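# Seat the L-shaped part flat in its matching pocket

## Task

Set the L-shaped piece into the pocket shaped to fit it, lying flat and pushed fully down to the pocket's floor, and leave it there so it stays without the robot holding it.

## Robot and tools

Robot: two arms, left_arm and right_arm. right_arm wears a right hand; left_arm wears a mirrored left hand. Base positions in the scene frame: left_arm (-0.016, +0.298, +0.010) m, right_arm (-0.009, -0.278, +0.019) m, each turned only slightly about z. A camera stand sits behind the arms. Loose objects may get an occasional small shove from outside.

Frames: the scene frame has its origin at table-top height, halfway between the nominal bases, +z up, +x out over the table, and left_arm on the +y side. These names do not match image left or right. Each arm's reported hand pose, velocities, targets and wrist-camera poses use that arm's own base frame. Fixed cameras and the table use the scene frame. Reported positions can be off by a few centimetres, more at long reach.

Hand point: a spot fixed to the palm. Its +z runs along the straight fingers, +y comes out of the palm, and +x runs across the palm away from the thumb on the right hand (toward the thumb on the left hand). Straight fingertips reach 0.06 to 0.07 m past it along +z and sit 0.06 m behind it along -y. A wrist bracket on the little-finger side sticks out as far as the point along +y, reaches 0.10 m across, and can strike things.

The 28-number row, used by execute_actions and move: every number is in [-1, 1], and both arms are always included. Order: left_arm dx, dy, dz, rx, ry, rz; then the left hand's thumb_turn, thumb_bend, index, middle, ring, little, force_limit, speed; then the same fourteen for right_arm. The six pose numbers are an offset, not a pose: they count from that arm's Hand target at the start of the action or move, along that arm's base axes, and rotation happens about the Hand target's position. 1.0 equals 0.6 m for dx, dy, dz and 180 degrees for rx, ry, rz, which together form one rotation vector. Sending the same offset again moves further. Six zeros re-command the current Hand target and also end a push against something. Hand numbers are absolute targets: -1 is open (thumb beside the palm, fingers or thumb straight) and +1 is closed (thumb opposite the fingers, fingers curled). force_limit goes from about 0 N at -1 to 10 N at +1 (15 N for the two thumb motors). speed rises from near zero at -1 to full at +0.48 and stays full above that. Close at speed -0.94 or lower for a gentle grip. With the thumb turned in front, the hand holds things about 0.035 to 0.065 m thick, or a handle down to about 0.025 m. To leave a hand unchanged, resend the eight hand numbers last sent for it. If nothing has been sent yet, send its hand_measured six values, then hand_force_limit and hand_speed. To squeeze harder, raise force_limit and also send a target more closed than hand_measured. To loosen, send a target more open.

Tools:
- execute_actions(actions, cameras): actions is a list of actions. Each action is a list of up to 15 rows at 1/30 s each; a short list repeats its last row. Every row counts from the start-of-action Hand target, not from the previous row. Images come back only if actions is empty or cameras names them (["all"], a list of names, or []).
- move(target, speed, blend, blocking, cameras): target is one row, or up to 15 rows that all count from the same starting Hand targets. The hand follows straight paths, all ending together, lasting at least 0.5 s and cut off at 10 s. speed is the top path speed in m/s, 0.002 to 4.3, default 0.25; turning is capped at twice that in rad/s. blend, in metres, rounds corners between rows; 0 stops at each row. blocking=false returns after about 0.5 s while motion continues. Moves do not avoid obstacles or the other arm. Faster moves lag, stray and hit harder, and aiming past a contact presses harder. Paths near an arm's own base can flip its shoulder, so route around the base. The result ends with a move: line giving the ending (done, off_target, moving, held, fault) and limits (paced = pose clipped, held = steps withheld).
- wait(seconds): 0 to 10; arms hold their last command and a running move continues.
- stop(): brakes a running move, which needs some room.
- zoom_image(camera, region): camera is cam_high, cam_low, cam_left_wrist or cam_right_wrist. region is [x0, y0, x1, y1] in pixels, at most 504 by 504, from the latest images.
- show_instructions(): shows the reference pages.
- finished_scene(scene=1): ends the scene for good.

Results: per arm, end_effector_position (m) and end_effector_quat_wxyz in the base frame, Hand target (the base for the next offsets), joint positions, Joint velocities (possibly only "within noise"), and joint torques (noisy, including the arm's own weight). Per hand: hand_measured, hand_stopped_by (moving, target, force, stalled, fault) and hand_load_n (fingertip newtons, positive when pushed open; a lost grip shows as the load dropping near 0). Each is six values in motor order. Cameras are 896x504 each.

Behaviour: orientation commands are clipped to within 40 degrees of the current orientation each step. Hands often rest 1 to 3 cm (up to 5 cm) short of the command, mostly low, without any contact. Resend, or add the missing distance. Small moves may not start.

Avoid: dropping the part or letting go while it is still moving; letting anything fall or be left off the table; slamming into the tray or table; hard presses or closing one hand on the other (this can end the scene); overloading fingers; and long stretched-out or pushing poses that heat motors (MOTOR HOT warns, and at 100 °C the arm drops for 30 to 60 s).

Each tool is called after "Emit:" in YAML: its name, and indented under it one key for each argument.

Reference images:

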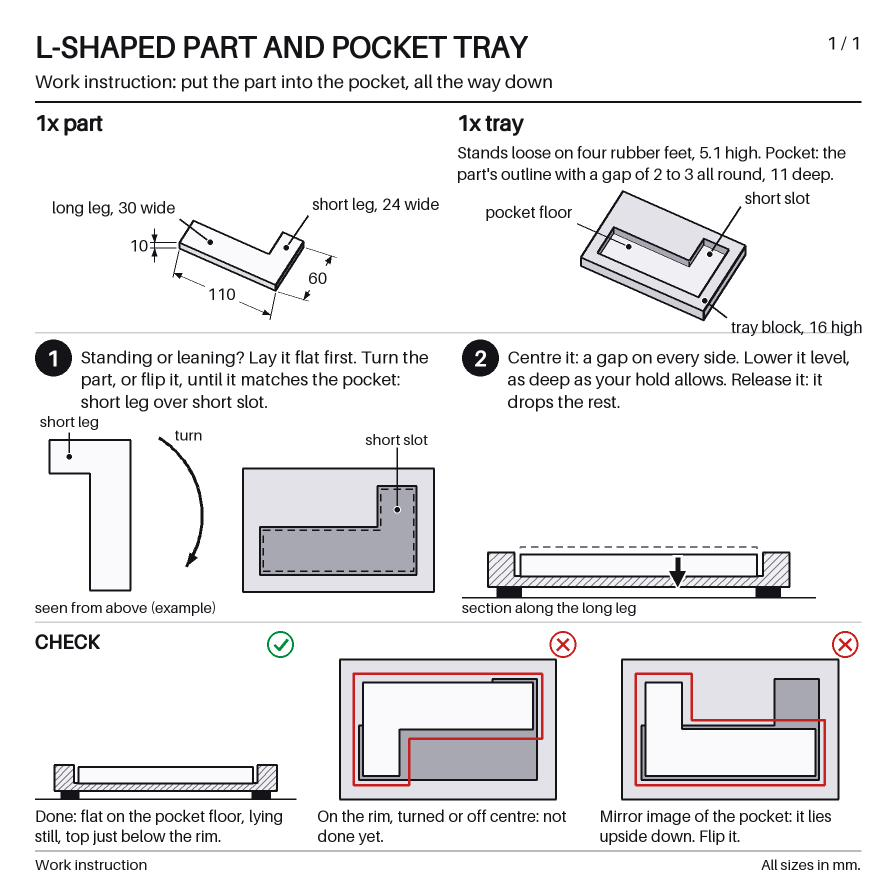

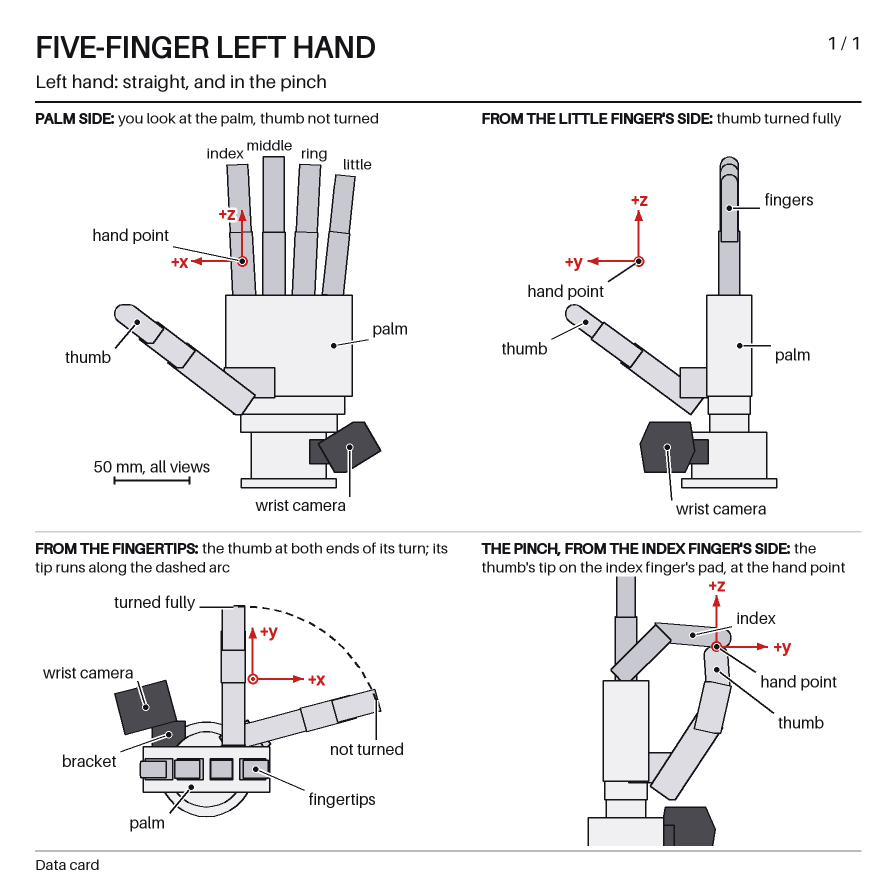

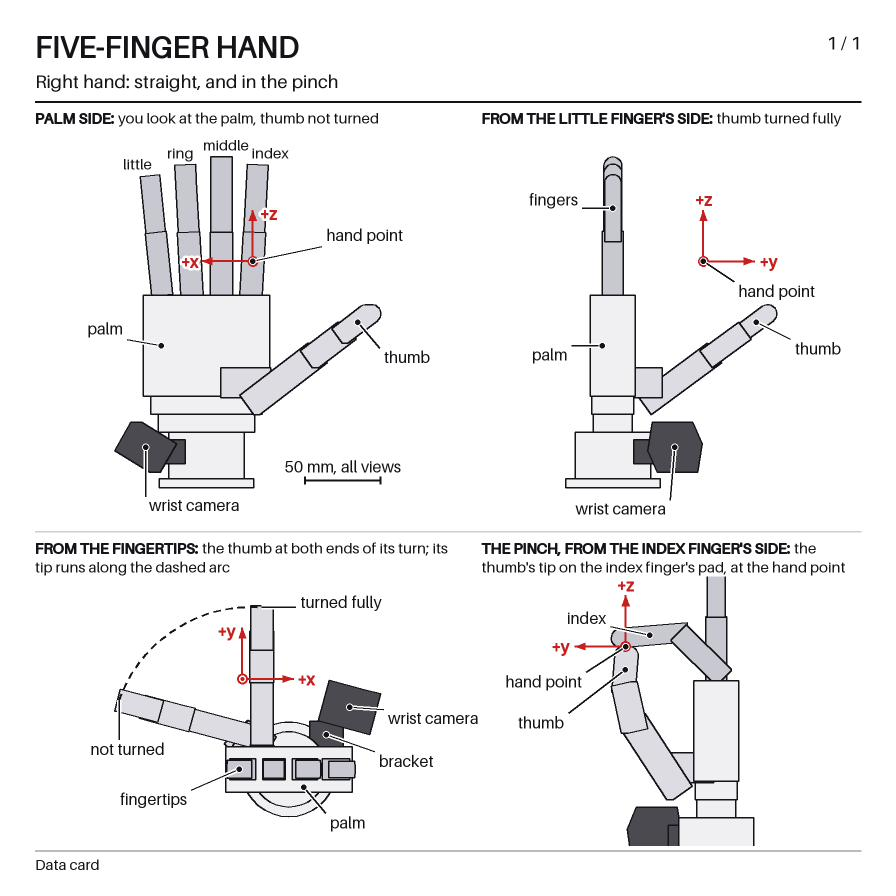

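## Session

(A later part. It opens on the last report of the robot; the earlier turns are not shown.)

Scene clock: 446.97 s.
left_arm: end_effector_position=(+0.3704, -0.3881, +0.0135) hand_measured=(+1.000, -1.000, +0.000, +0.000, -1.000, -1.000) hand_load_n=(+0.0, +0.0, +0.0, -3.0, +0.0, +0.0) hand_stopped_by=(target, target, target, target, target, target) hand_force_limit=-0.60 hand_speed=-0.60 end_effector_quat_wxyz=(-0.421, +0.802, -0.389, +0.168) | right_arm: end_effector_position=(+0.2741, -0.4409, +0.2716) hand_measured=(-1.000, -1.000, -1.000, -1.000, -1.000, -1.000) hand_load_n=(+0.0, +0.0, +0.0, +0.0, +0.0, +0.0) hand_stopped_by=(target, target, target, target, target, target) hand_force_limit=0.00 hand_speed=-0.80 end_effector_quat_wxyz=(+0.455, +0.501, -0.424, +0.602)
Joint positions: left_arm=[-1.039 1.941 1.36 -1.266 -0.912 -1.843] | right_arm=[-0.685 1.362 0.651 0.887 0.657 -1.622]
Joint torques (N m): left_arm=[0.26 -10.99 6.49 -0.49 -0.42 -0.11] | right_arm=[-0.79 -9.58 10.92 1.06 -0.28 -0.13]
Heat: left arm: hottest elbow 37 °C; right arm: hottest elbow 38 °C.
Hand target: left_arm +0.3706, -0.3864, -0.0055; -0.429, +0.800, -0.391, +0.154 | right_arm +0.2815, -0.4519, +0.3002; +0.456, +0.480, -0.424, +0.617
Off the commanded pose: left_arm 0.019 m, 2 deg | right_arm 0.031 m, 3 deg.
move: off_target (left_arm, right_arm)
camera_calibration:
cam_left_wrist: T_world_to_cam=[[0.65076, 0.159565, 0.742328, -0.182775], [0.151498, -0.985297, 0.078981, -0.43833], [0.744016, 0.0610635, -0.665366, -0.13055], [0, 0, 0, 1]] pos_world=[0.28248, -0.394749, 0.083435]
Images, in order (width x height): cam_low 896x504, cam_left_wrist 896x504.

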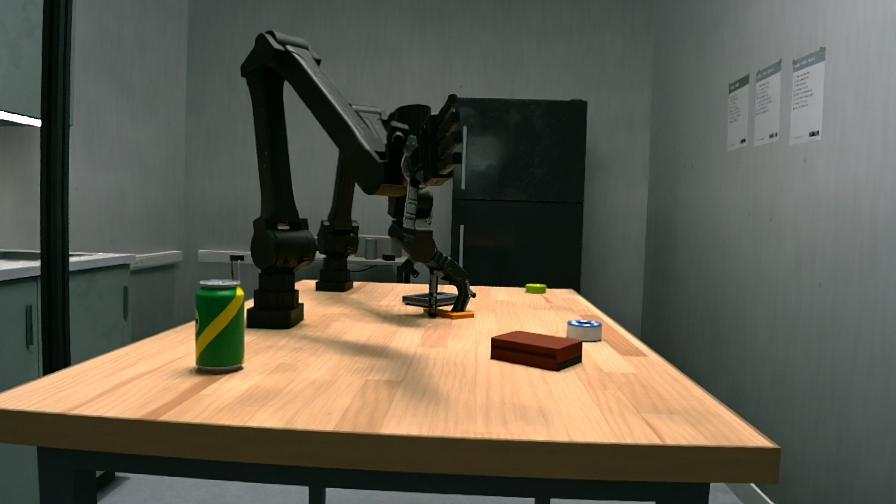

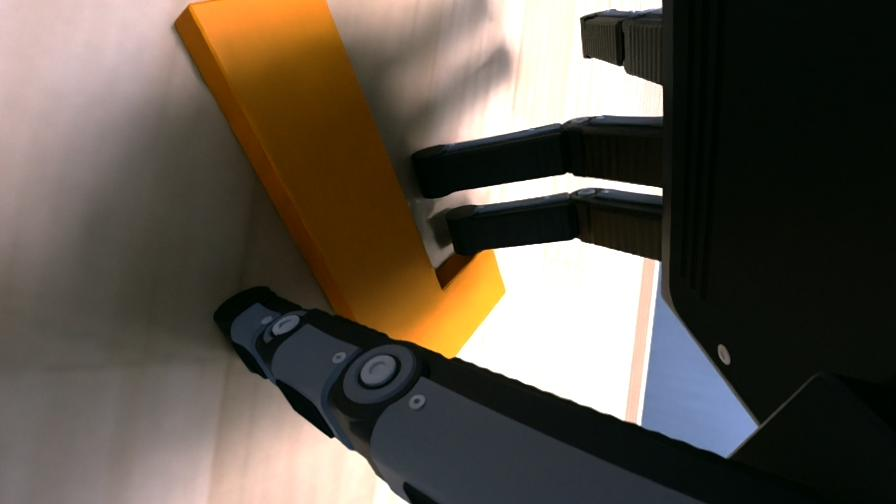

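Emit:
move:
  target:
    - [-0.0055,0.0063,0.022,0,0,0, 1,-1,0.1,0.1,-1,-1,-0.6,-0.6, 0,0,0,0,0,0,-1,-1,-1,-1,-1,-1,0,-0.8]
    - [-0.0055,0.0063,-0.002,0,0,0, 1,-1,0.1,0.1,-1,-1,-0.6,-0.6, 0,0,0,0,0,0,-1,-1,-1,-1,-1,-1,0,-0.8]
  speed: 0.04
  cameras: ["cam_low","cam_left_wrist"]

Emit:
zoom_image:
  camera: "cam_low"
  region: [405, 285, 485, 330]

Emit:
zoom_image:
  camera: "cam_left_wrist"
  region: [300, 90, 540, 330]

Scene clock: 464.77 s.
left_arm: end_effector_position=(+0.3700, -0.3864, +0.0133) hand_measured=(+1.000, -1.000, +0.100, +0.100, -1.000, -1.000) hand_load_n=(-1.5, +0.0, +0.0, +0.0, +0.0, +0.0) hand_stopped_by=(target, target, target, target, target, target) hand_force_limit=-0.60 hand_speed=-0.60 end_effector_quat_wxyz=(-0.422, +0.804, -0.384, +0.167) | right_arm: end_effector_position=(+0.2741, -0.4409, +0.2716) hand_measured=(-1.000, -1.000, -1.000, -1.000, -1.000, -1.000) hand_load_n=(+0.0, +0.0, +0.0, +0.0, +0.0, +0.0) hand_stopped_by=(target, target, target, target, target, target) hand_force_limit=0.00 hand_speed=-0.80 end_effector_quat_wxyz=(+0.455, +0.501, -0.424, +0.602)
Joint positions: left_arm=[-1.039 1.943 1.36 -1.277 -0.912 -1.86] | right_arm=[-0.685 1.362 0.651 0.887 0.657 -1.622]
Joint torques (N m): left_arm=[0.09 -11.63 5.15 0.23 -0.42 0.05] | right_arm=[-0.56 -9.82 10.92 1.05 -0.27 -0.15]
Heat: left arm: hottest elbow 37 °C; right arm: hottest elbow 38 °C.
Hand target: left_arm +0.3674, -0.3826, -0.0067; -0.429, +0.800, -0.391, +0.154 | right_arm +0.2815, -0.4519, +0.3002; +0.456, +0.480, -0.424, +0.617
Off the commanded pose: left_arm 0.020 m, 2 deg | right_arm 0.031 m, 3 deg.
move: off_target (left_arm, right_arm)
camera_calibration:
cam_left_wrist: T_world_to_cam=[[0.646818, 0.166337, 0.744283, -0.178508], [0.16127, -0.983688, 0.079689, -0.439693], [0.745398, 0.0684863, -0.663093, -0.128135], [0, 0, 0, 1]] pos_world=[0.281884, -0.394053, 0.0829338]
Images, in order (width x height): cam_low 896x504, cam_left_wrist 896x504.

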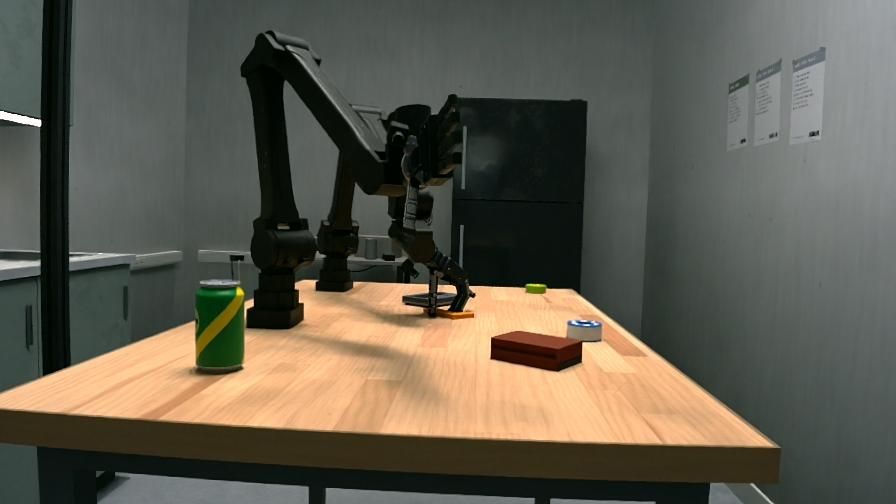

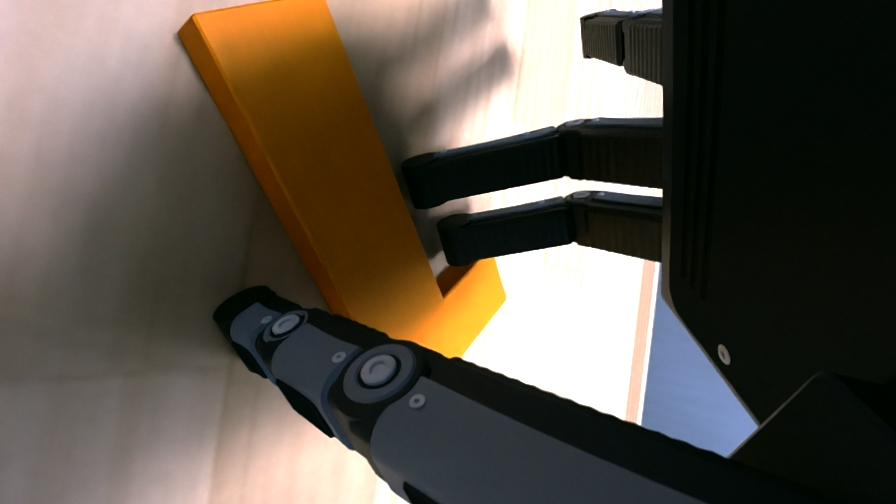

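Scaled by 6.300 from the camera's 896x504 image, which has a finer 1280x720 frame.

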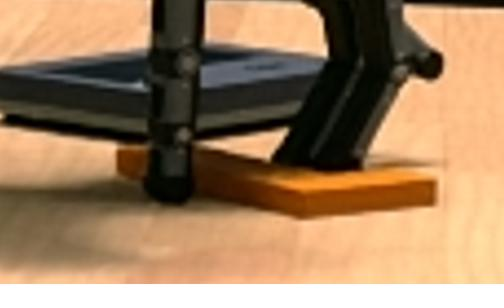

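Scaled by 2.100 from the camera's 896x504 image, which has a finer 1280x720 frame.

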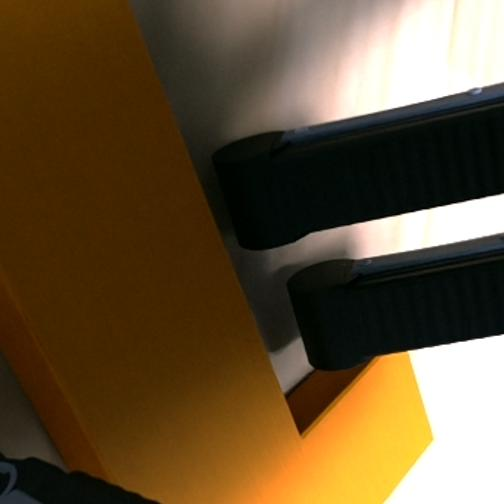

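Emit:
move:
  target: [0,0,0.0,-0.0128,0.0146,0, 1,-1,0.1,0.1,-1,-1,-0.6,-0.6, 0,0,0,0,0,0,-1,-1,-1,-1,-1,-1,0,-0.8]
  speed: 0.04
  cameras: ["cam_low","cam_left_wrist"]

Emit:
zoom_image:
  camera: "cam_low"
  region: [405, 285, 485, 330]

Emit:
zoom_image:
  camera: "cam_left_wrist"
  region: [200, 90, 540, 350]

Scene clock: 472.67 s.
left_arm: end_effector_position=(+0.3697, -0.3885, +0.0107) hand_measured=(+1.000, -1.000, +0.100, +0.100, -1.000, -1.000) hand_load_n=(+0.0, +0.0, +0.0, -2.5, -0.5, +0.0) hand_stopped_by=(target, target, target, target, target, target) hand_force_limit=-0.60 hand_speed=-0.60 end_effector_quat_wxyz=(-0.405, +0.809, -0.394, +0.158) | right_arm: end_effector_position=(+0.2741, -0.4409, +0.2716) hand_measured=(-1.000, -1.000, -1.000, -1.000, -1.000, -1.000) hand_load_n=(+0.0, +0.0, +0.0, +0.0, +0.0, +0.0) hand_stopped_by=(target, target, target, target, target, target) hand_force_limit=0.00 hand_speed=-0.80 end_effector_quat_wxyz=(+0.455, +0.501, -0.424, +0.602)
Joint positions: left_arm=[-1.028 1.933 1.355 -1.242 -0.875 -1.809] | right_arm=[-0.685 1.362 0.651 0.887 0.657 -1.622]
Joint torques (N m): left_arm=[0.79 -12.69 4.62 0.64 0.23 0.09] | right_arm=[-0.67 -9.58 10.85 1.02 -0.28 -0.12]
Heat: left arm: hottest elbow 37 °C; right arm: hottest elbow 38 °C.
Hand target: left_arm +0.3672, -0.3827, -0.0067; -0.403, +0.812, -0.398, +0.144 | right_arm +0.2815, -0.4519, +0.3002; +0.456, +0.480, -0.424, +0.617
Off the commanded pose: left_arm 0.019 m, 2 deg | right_arm 0.031 m, 3 deg.
move: off_target (left_arm, right_arm)
camera_calibration:
cam_left_wrist: T_world_to_cam=[[0.675978, 0.175636, 0.715686, -0.182888], [0.154638, -0.983367, 0.0952696, -0.439123], [0.720515, 0.0462721, -0.691894, -0.128587], [0, 0, 0, 1]] pos_world=[0.284182, -0.393748, 0.0837572]
Images, in order (width x height): cam_low 896x504, cam_left_wrist 896x504.

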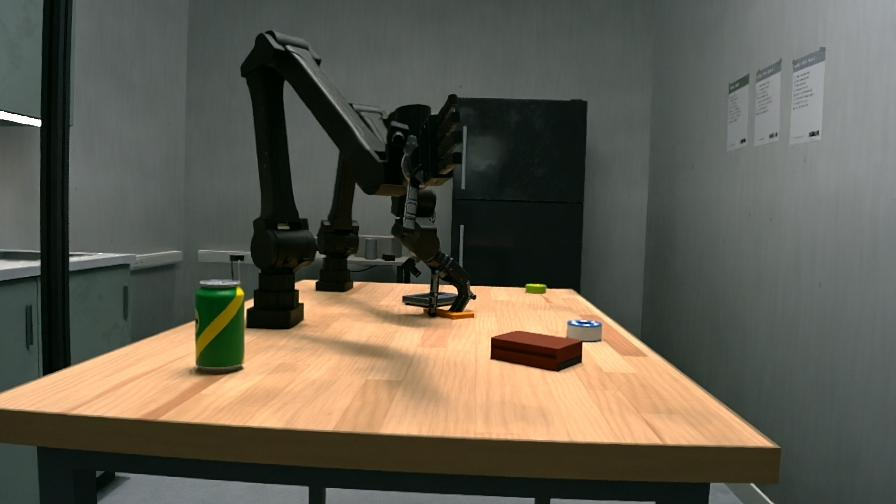

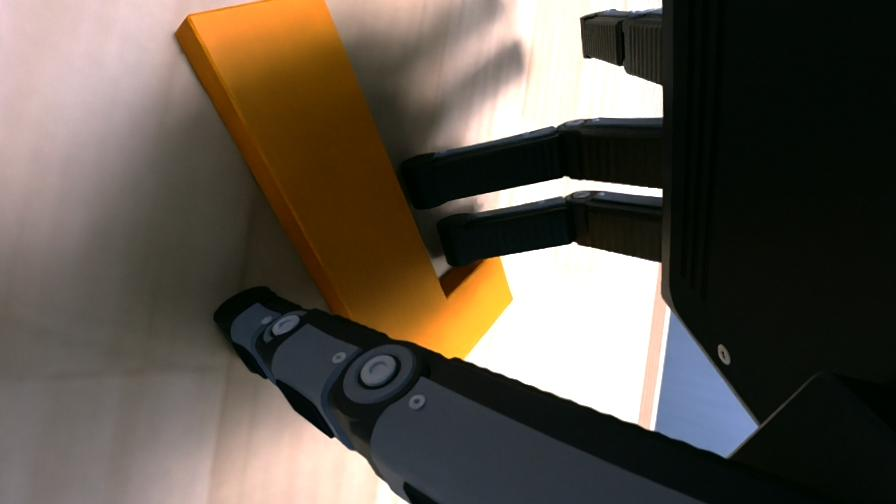

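Scaled by 6.300 from the camera's 896x504 image, which has a finer 1280x720 frame.

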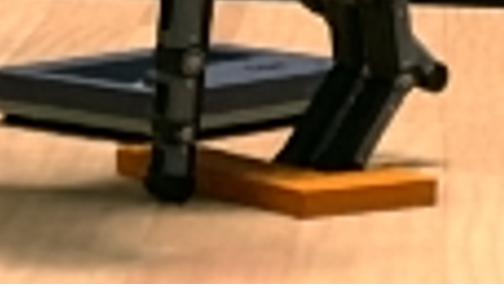

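Scaled by 1.482 from the camera's 896x504 image, which has a finer 1280x720 frame.

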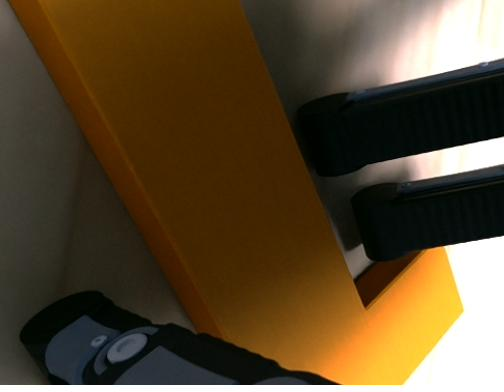

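Emit:
execute_actions:
  actions:
    - [[0,0,0,0,0,0, 1,-0.5,0.1,0.1,-1,-1,-0.6,-0.92, 0,0,0,0,0,0,-1,-1,-1,-1,-1,-1,0,-0.8]]
    - [[0,0,0,0,0,0, 1,-0.5,0.1,0.1,-1,-1,-0.6,-0.92, 0,0,0,0,0,0,-1,-1,-1,-1,-1,-1,0,-0.8]]
    - [[0,0,0,0,0,0, 1,-0.5,0.1,0.1,-1,-1,-0.6,-0.92, 0,0,0,0,0,0,-1,-1,-1,-1,-1,-1,0,-0.8]]
  cameras: ["cam_low","cam_left_wrist"]

Emit:
zoom_image:
  camera: "cam_low"
  region: [405, 285, 485, 330]

Emit:
zoom_image:
  camera: "cam_left_wrist"
  region: [200, 90, 540, 350]

Scene clock: 480.73 s.
left_arm: end_effector_position=(+0.3697, -0.3886, +0.0109) hand_measured=(+1.000, -0.648, +0.100, +0.100, -1.000, -1.000) hand_load_n=(+0.5, +3.0, +0.0, -0.5, +0.0, +0.0) hand_stopped_by=(target, force, target, target, target, target) hand_force_limit=-0.60 hand_speed=-0.92 end_effector_quat_wxyz=(-0.405, +0.809, -0.394, +0.158) | right_arm: end_effector_position=(+0.2741, -0.4409, +0.2716) hand_measured=(-1.000, -1.000, -1.000, -1.000, -1.000, -1.000) hand_load_n=(+0.0, +0.0, +0.0, +0.0, +0.0, +0.0) hand_stopped_by=(target, target, target, target, target, target) hand_force_limit=0.00 hand_speed=-0.80 end_effector_quat_wxyz=(+0.455, +0.501, -0.424, +0.602)
Joint positions: left_arm=[-1.028 1.932 1.355 -1.241 -0.875 -1.808] | right_arm=[-0.685 1.362 0.651 0.887 0.657 -1.622]
Joint torques (N m): left_arm=[0.79 -12.69 4.62 0.62 0.23 0.09] | right_arm=[-0.56 -9.64 10.89 1.02 -0.27 -0.13]
Heat: left arm: hottest elbow 36 °C; right arm: hottest elbow 38 °C.
Hand target: left_arm +0.3672, -0.3827, -0.0066; -0.403, +0.812, -0.398, +0.144 | right_arm +0.2815, -0.4519, +0.3002; +0.456, +0.480, -0.424, +0.617
Off the commanded pose: left_arm 0.019 m, 2 deg | right_arm 0.031 m, 3 deg.
camera_calibration:
cam_left_wrist: T_world_to_cam=[[0.676061, 0.175514, 0.715637, -0.183095], [0.154198, -0.983412, 0.0955171, -0.439062], [0.720531, 0.0457747, -0.69191, -0.128788], [0, 0, 0, 1]] pos_world=[0.284282, -0.393748, 0.0838572]
Images, in order (width x height): cam_low 896x504, cam_left_wrist 896x504.

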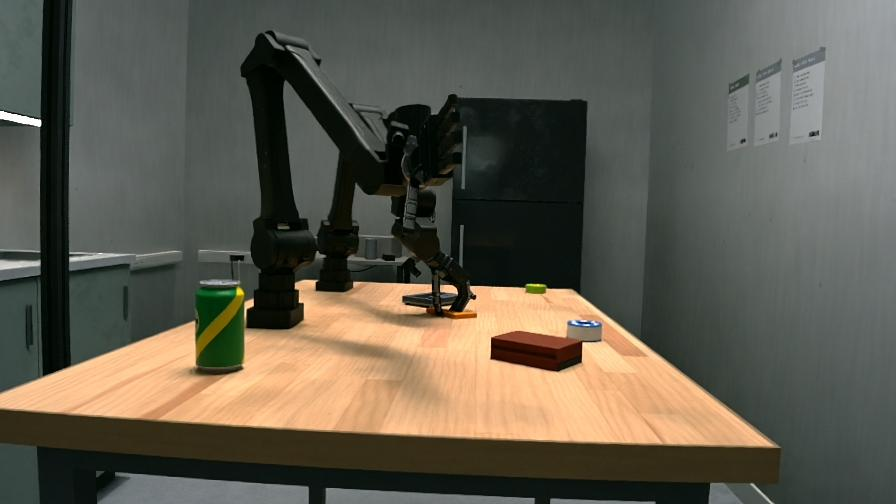

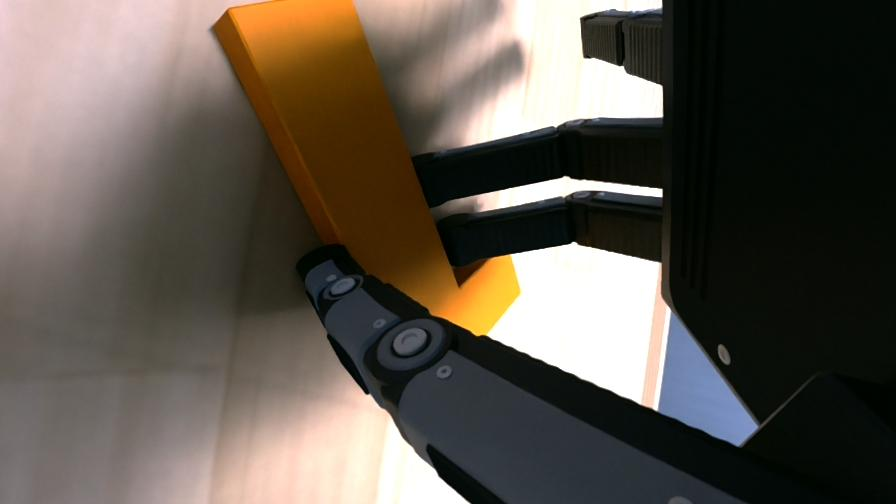

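Scaled by 6.300 from the camera's 896x504 image, which has a finer 1280x720 frame.

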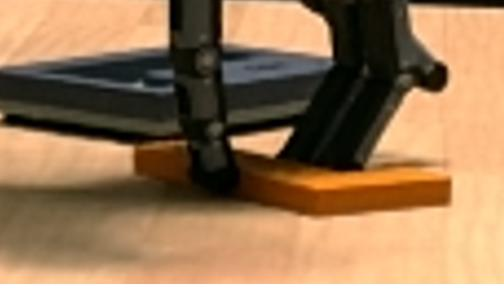

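Scaled by 1.482 from the camera's 896x504 image, which has a finer 1280x720 frame.

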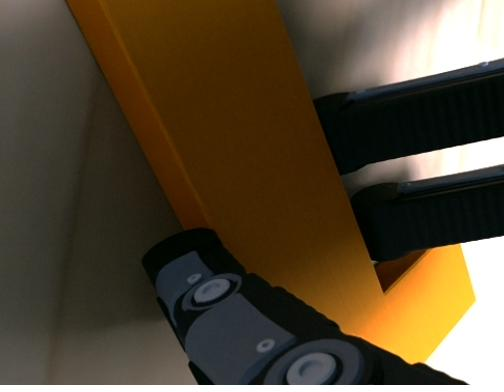

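Emit:
execute_actions:
  actions:
    - [[0,0,0,0,0,0, 1,-0.45,0.1,0.1,-1,-1,-0.4,-0.92, 0,0,0,0,0,0,-1,-1,-1,-1,-1,-1,0,-0.8]]
    - [[0,0,0,0,0,0, 1,-0.45,0.1,0.1,-1,-1,-0.4,-0.92, 0,0,0,0,0,0,-1,-1,-1,-1,-1,-1,0,-0.8]]

Scene clock: 486.97 s.
left_arm: end_effector_position=(+0.3697, -0.3886, +0.0109) hand_measured=(+1.000, -0.640, +0.100, +0.100, -1.000, -1.000) hand_load_n=(+0.5, +4.5, +0.0, +0.5, +0.0, +0.0) hand_stopped_by=(target, force, target, target, target, target) hand_force_limit=-0.40 hand_speed=-0.92 end_effector_quat_wxyz=(-0.405, +0.809, -0.395, +0.158) | right_arm: end_effector_position=(+0.2741, -0.4409, +0.2716) hand_measured=(-1.000, -1.000, -1.000, -1.000, -1.000, -1.000) hand_load_n=(+0.0, +0.0, +0.0, +0.0, -0.5, +0.0) hand_stopped_by=(target, target, target, target, target, target) hand_force_limit=0.00 hand_speed=-0.80 end_effector_quat_wxyz=(+0.455, +0.501, -0.424, +0.602)
Joint positions: left_arm=[-1.028 1.932 1.355 -1.241 -0.875 -1.808] | right_arm=[-0.685 1.362 0.651 0.887 0.657 -1.622]
Joint torques (N m): left_arm=[0.79 -12.69 4.62 0.61 0.22 0.08] | right_arm=[-0.85 -9.88 10.86 0.99 -0.28 -0.13]
Heat: left arm: hottest elbow 36 °C; right arm: hottest elbow 38 °C.
Hand target: left_arm +0.3672, -0.3827, -0.0067; -0.403, +0.812, -0.398, +0.144 | right_arm +0.2815, -0.4519, +0.3002; +0.456, +0.480, -0.424, +0.617
Off the commanded pose: left_arm 0.019 m, 2 deg | right_arm 0.031 m, 3 deg.

Emit:
move:
  target: [0.004,-0.008,0.085,0,0,0, 1,-0.45,0.1,0.1,-1,-1,-0.4,-0.92, 0,0,0,0,0,0,-1,-1,-1,-1,-1,-1,0,-0.8]
  speed: 0.05
  cameras: ["cam_high","cam_low","cam_left_wrist"]

Emit:
zoom_image:
  camera: "cam_low"
  region: [405, 275, 485, 330]

Scene clock: 492.10 s.
left_arm: end_effector_position=(+0.3594, -0.3770, +0.0237) hand_measured=(+1.000, -0.640, +0.100, +0.100, -1.000, -1.000) hand_load_n=(+0.5, +3.0, +0.0, +2.5, +0.0, +0.0) hand_stopped_by=(target, force, target, target, target, target) hand_force_limit=-0.40 hand_speed=-0.92 end_effector_quat_wxyz=(-0.414, +0.805, -0.405, +0.130) | right_arm: end_effector_position=(+0.2741, -0.4409, +0.2716) hand_measured=(-1.000, -1.000, -1.000, -1.000, -1.000, -1.000) hand_load_n=(+0.0, +0.0, +0.0, +0.0, +0.0, +0.0) hand_stopped_by=(target, target, target, target, target, target) hand_force_limit=0.00 hand_speed=-0.80 end_effector_quat_wxyz=(+0.455, +0.501, -0.424, +0.602)
Joint positions: left_arm=[-1.028 1.914 1.367 -1.333 -0.857 -1.808] | right_arm=[-0.685 1.362 0.651 0.887 0.657 -1.622]
Joint torques (N m): left_arm=[0.73 -15.74 8.5 -0.77 -0.48 0.09] | right_arm=[-0.67 -9.76 10.86 1.02 -0.29 -0.13]
Heat: left arm: hottest elbow 36 °C; right arm: hottest elbow 38 °C.
Hand target: left_arm +0.3697, -0.3875, +0.0443; -0.403, +0.812, -0.397, +0.144 | right_arm +0.2815, -0.4519, +0.3002; +0.456, +0.480, -0.424, +0.617
Off the commanded pose: left_arm 0.025 m, 2 deg | right_arm 0.031 m, 3 deg.
move: off_target (left_arm, right_arm)
camera_calibration:
cam_left_wrist: T_world_to_cam=[[0.708219, 0.147933, 0.69032, -0.208722], [0.162471, -0.985707, 0.0445506, -0.429892], [0.687044, 0.0806052, -0.722131, -0.0870695], [0, 0, 0, 1]] pos_world=[0.277486, -0.385852, 0.100361]
Images, in order (width x height): cam_high 896x504, cam_low 896x504, cam_left_wrist 896x504.

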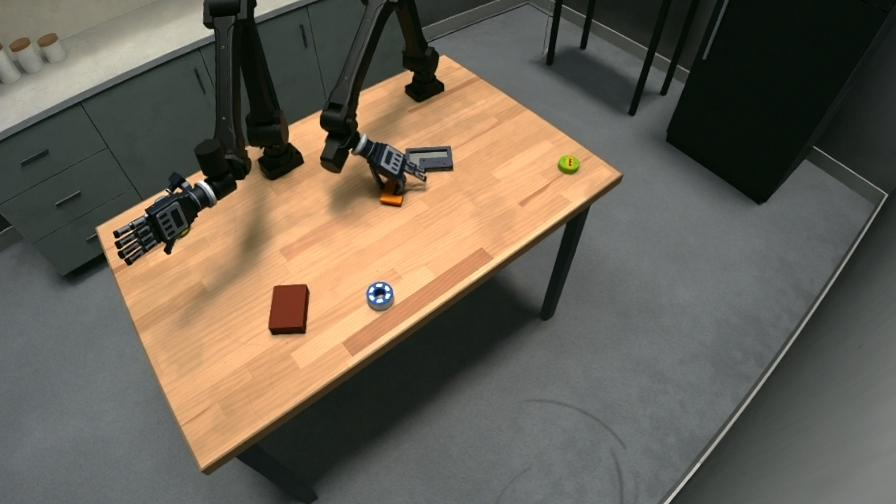

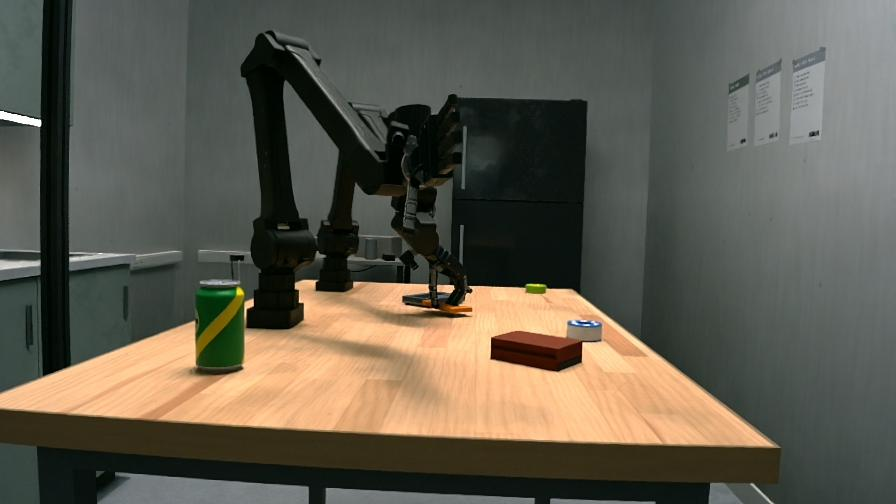

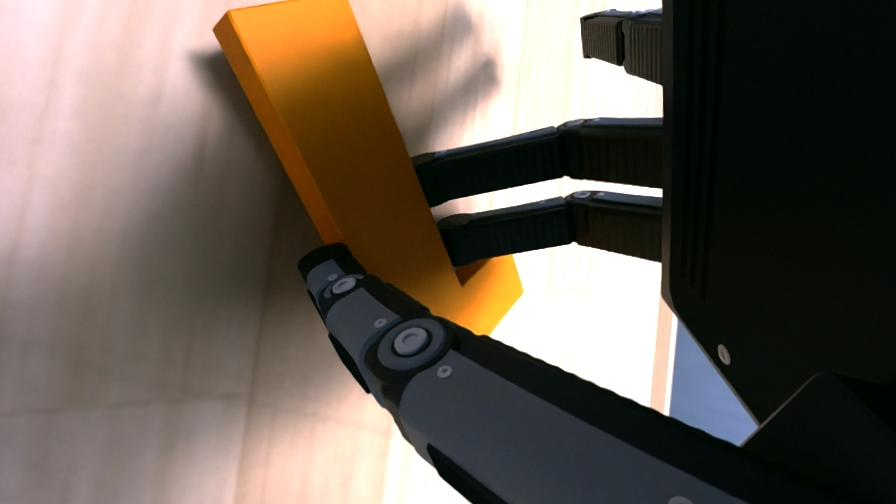

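Scaled by 6.300 from the camera's 896x504 image, which has a finer 1280x720 frame.

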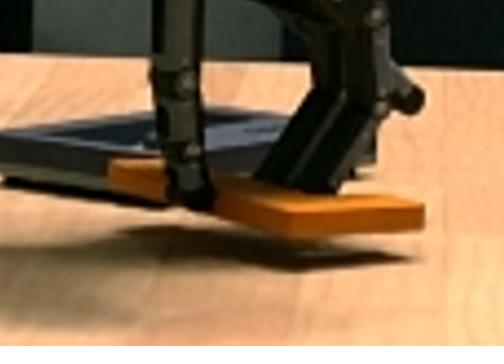

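Emit:
move:
  target:
    - [0,0,0.16,0,0,0, 1,-0.42,0.1,0.1,-1,-1,-0.33,-0.92, 0,0,0,0,0,0,-1,-1,-1,-1,-1,-1,0,-0.8]
    - [-0.1193,0.2748,0.16,-0.0075,-0.0065,-0.413, 1,-0.42,0.1,0.1,-1,-1,-0.33,-0.92, 0,0,0,0,0,0,-1,-1,-1,-1,-1,-1,0,-0.8]
  speed: 0.16
  blend: 0.04
  cameras: ["cam_high","cam_low","cam_left_wrist"]

Scene clock: 524.87 s.
left_arm: end_effector_position=(+0.2937, -0.2230, +0.1332) hand_measured=(+1.000, -0.628, +0.100, +0.100, -1.000, -1.000) hand_load_n=(+1.0, +5.0, +0.0, +4.5, +0.0, +0.0) hand_stopped_by=(target, force, target, target, target, target) hand_force_limit=-0.33 hand_speed=-0.92 end_effector_quat_wxyz=(+0.222, -0.413, +0.806, -0.361) | right_arm: end_effector_position=(+0.2741, -0.4409, +0.2716) hand_measured=(-1.000, -1.000, -1.000, -1.000, -1.000, -1.000) hand_load_n=(+0.0, +0.0, +0.0, +0.0, +0.0, +0.0) hand_stopped_by=(target, target, target, target, target, target) hand_force_limit=0.00 hand_speed=-0.80 end_effector_quat_wxyz=(+0.455, +0.501, -0.424, +0.602)
Joint positions: left_arm=[-0.59 0.892 0.586 -0.39 -0.034 0.048] | right_arm=[-0.685 1.362 0.651 0.887 0.657 -1.622]
Joint torques (N m): left_arm=[0.73 -2.9 8.24 2.29 0.11 0.09] | right_arm=[-0.79 -9.64 10.93 1.01 -0.28 -0.14]
Heat: left arm: hottest elbow 37 °C; right arm: hottest elbow 39 °C.
Hand target: left_arm +0.2981, -0.2226, +0.1404; +0.229, -0.409, +0.802, -0.370 | right_arm +0.2815, -0.4519, +0.3002; +0.456, +0.480, -0.424, +0.617
Off the commanded pose: left_arm 0.008 m, 1 deg | right_arm 0.031 m, 3 deg.
move: off_target (right_arm)
camera_calibration:
cam_left_wrist: T_world_to_cam=[[0.373082, -0.607529, 0.701227, -0.332042], [-0.899164, -0.423076, 0.111849, 0.155995], [0.228721, -0.672247, -0.70411, -0.0109613], [0, 0, 0, 1]] pos_world=[0.266651, -0.143096, 0.207671]
Images, in order (width x height): cam_high 896x504, cam_low 896x504, cam_left_wrist 896x504.

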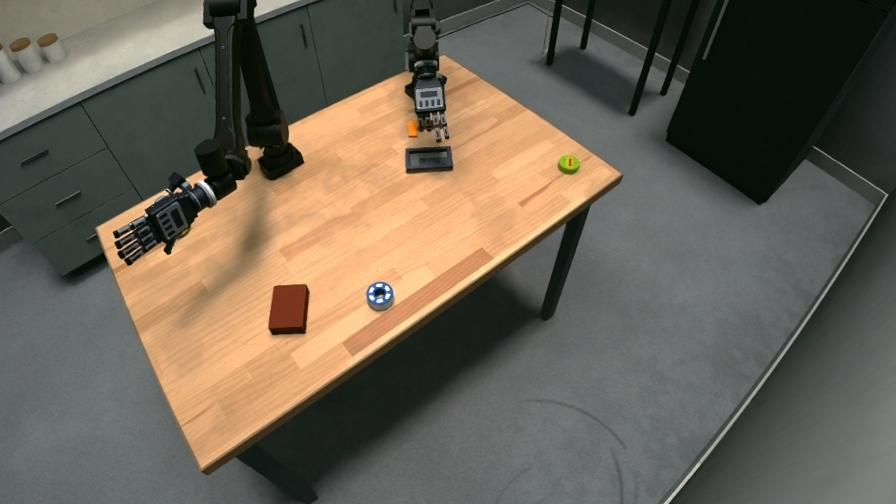

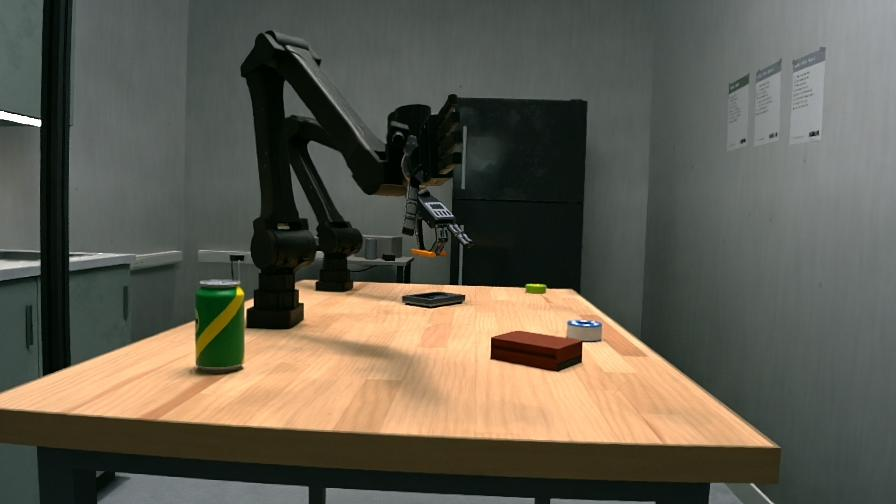

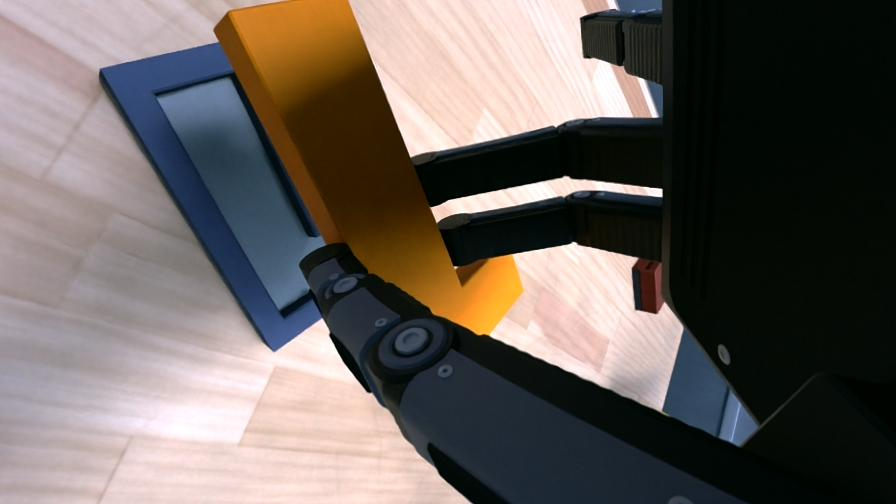

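Emit:
zoom_image:
  camera: "cam_left_wrist"
  region: [90, 0, 350, 360]

Emit:
zoom_image:
  camera: "cam_left_wrist"
  region: [200, 0, 540, 350]

Emit:
zoom_image:
  camera: "cam_high"
  region: [380, 100, 470, 190]

Emit:
zoom_image:
  camera: "cam_low"
  region: [390, 230, 490, 315]

Scaled by 1.400 from the camera's 896x504 image, which has a finer 1280x720 frame.

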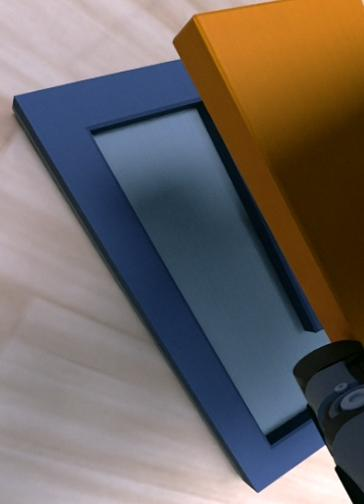

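Scaled by 1.440 from the camera's 896x504 image, which has a finer 1280x720 frame.

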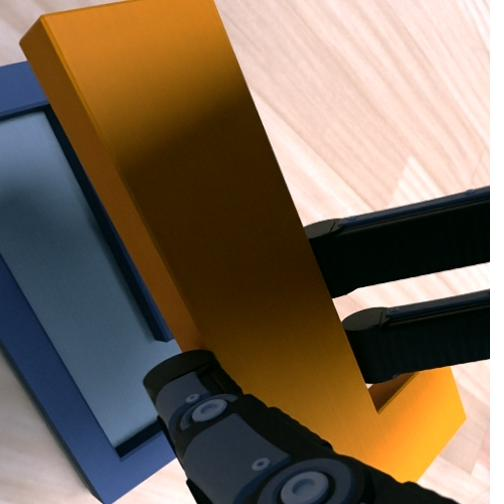

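Scaled by 5.600 from the camera's 896x504 image, which has a finer 1280x720 frame.

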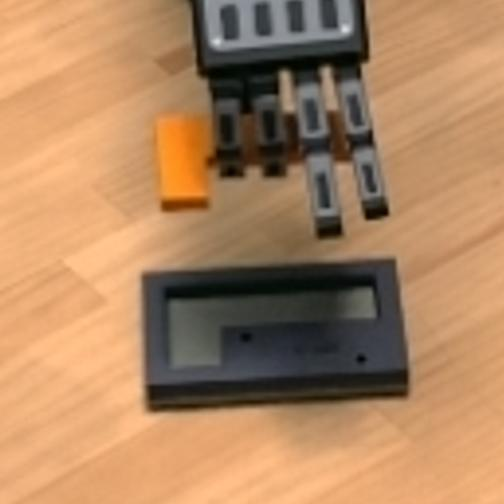

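Scaled by 5.040 from the camera's 896x504 image, which has a finer 1280x720 frame.

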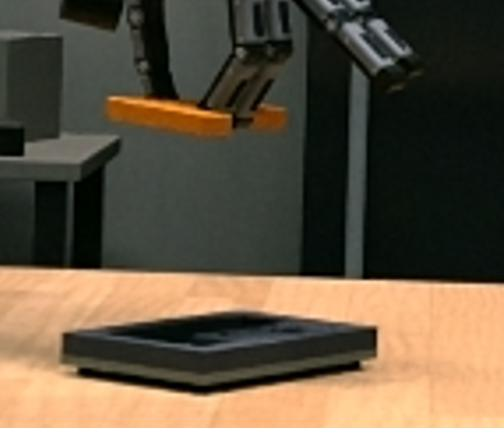

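Emit:
move:
  target: [0.005,0,-0.152,0,0,-0.011, 1,-0.42,0.1,0.1,-1,-1,-0.33,-0.92, 0,0,0,0,0,0,-1,-1,-1,-1,-1,-1,0,-0.8]
  speed: 0.08
  cameras: ["cam_high","cam_low","cam_left_wrist"]

Emit:
zoom_image:
  camera: "cam_left_wrist"
  region: [130, 0, 550, 360]

Emit:
zoom_image:
  camera: "cam_high"
  region: [390, 120, 470, 185]

Emit:
zoom_image:
  camera: "cam_low"
  region: [395, 265, 475, 315]

Scene clock: 562.00 s.
left_arm: end_effector_position=(+0.2947, -0.2228, +0.0465) hand_measured=(+1.000, -0.628, +0.100, +0.100, -1.000, -1.000) hand_load_n=(+1.0, +5.0, +0.0, +4.5, -0.5, +0.0) hand_stopped_by=(target, force, target, target, target, target) hand_force_limit=-0.33 hand_speed=-0.92 end_effector_quat_wxyz=(+0.217, -0.397, +0.811, -0.370) | right_arm: end_effector_position=(+0.2741, -0.4409, +0.2716) hand_measured=(-1.000, -1.000, -1.000, -1.000, -1.000, -1.000) hand_load_n=(+0.0, +0.0, +0.0, +0.0, +0.0, +0.0) hand_stopped_by=(target, target, target, target, target, target) hand_force_limit=0.00 hand_speed=-0.80 end_effector_quat_wxyz=(+0.455, +0.501, -0.424, +0.602)
Joint positions: left_arm=[-0.571 1.057 0.413 -0.041 0.01 0.084] | right_arm=[-0.685 1.362 0.651 0.887 0.657 -1.622]
Joint torques (N m): left_arm=[0.91 -2.37 7.27 2.54 0.13 0.11] | right_arm=[-0.56 -9.64 10.88 0.99 -0.27 -0.13]
Heat: left arm: hottest elbow 38 °C; right arm: hottest elbow 39 °C.
Hand target: left_arm +0.3011, -0.2226, +0.0491; +0.223, -0.396, +0.809, -0.374 | right_arm +0.2815, -0.4519, +0.3002; +0.456, +0.480, -0.424, +0.617
Off the commanded pose: left_arm 0.007 m, 1 deg | right_arm 0.031 m, 3 deg.
move: off_target (right_arm)
camera_calibration:
cam_left_wrist: T_world_to_cam=[[0.344675, -0.616347, 0.708037, -0.26533], [-0.91511, -0.388722, 0.107096, 0.17918], [0.209221, -0.684845, -0.698008, -0.0694967], [0, 0, 0, 1]] pos_world=[0.269962, -0.141479, 0.120165]
Images, in order (width x height): cam_high 896x504, cam_low 896x504, cam_left_wrist 896x504.

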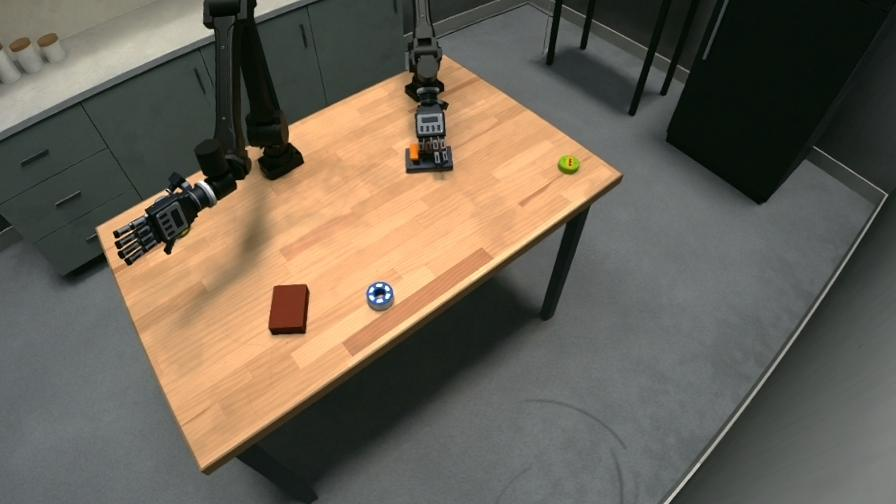

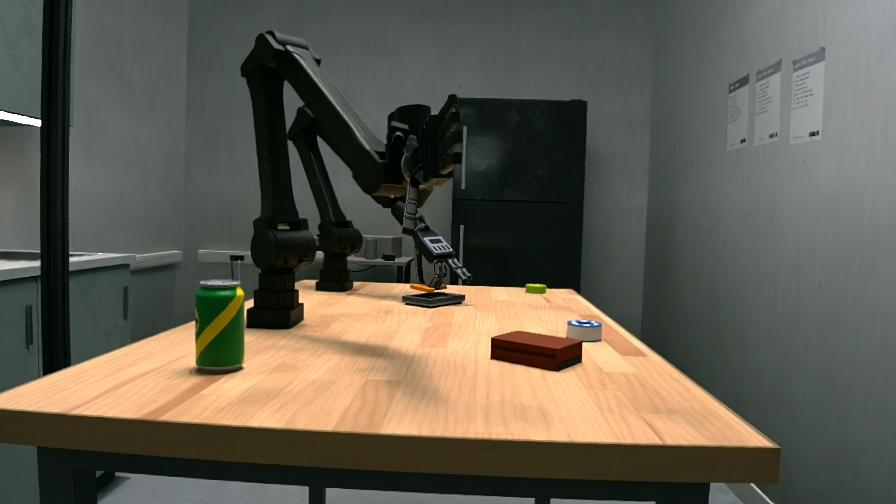

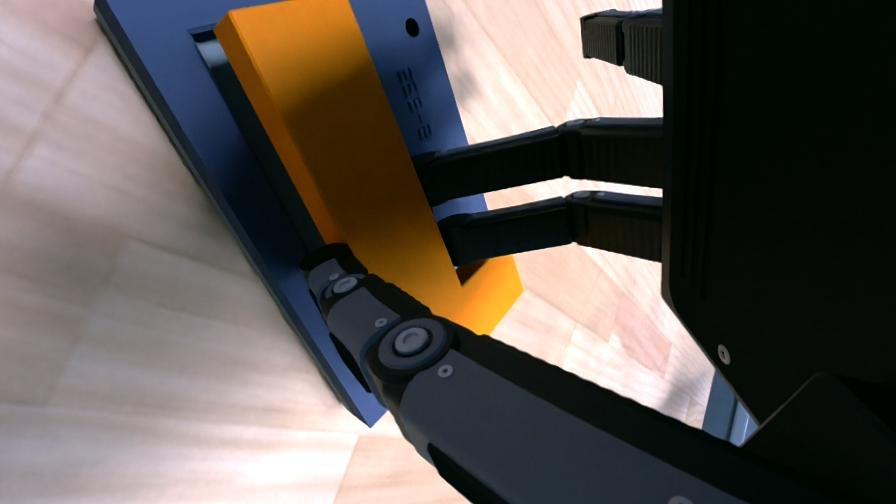

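Scaled by 1.200 from the camera's 896x504 image, which has a finer 1280x720 frame.

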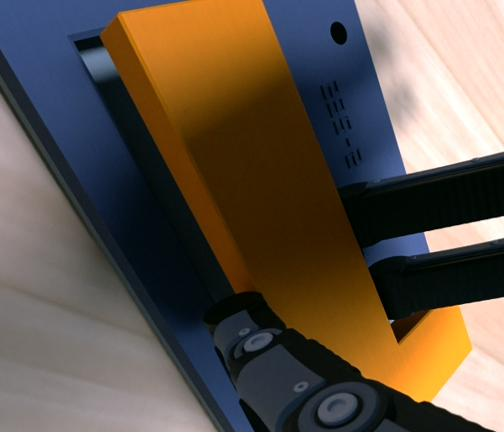

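Scaled by 6.300 from the camera's 896x504 image, which has a finer 1280x720 frame.

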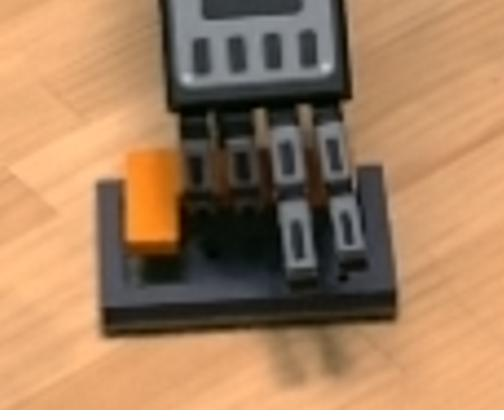

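Scaled by 6.300 from the camera's 896x504 image, which has a finer 1280x720 frame.

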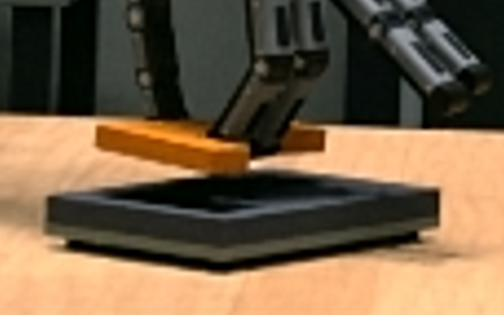

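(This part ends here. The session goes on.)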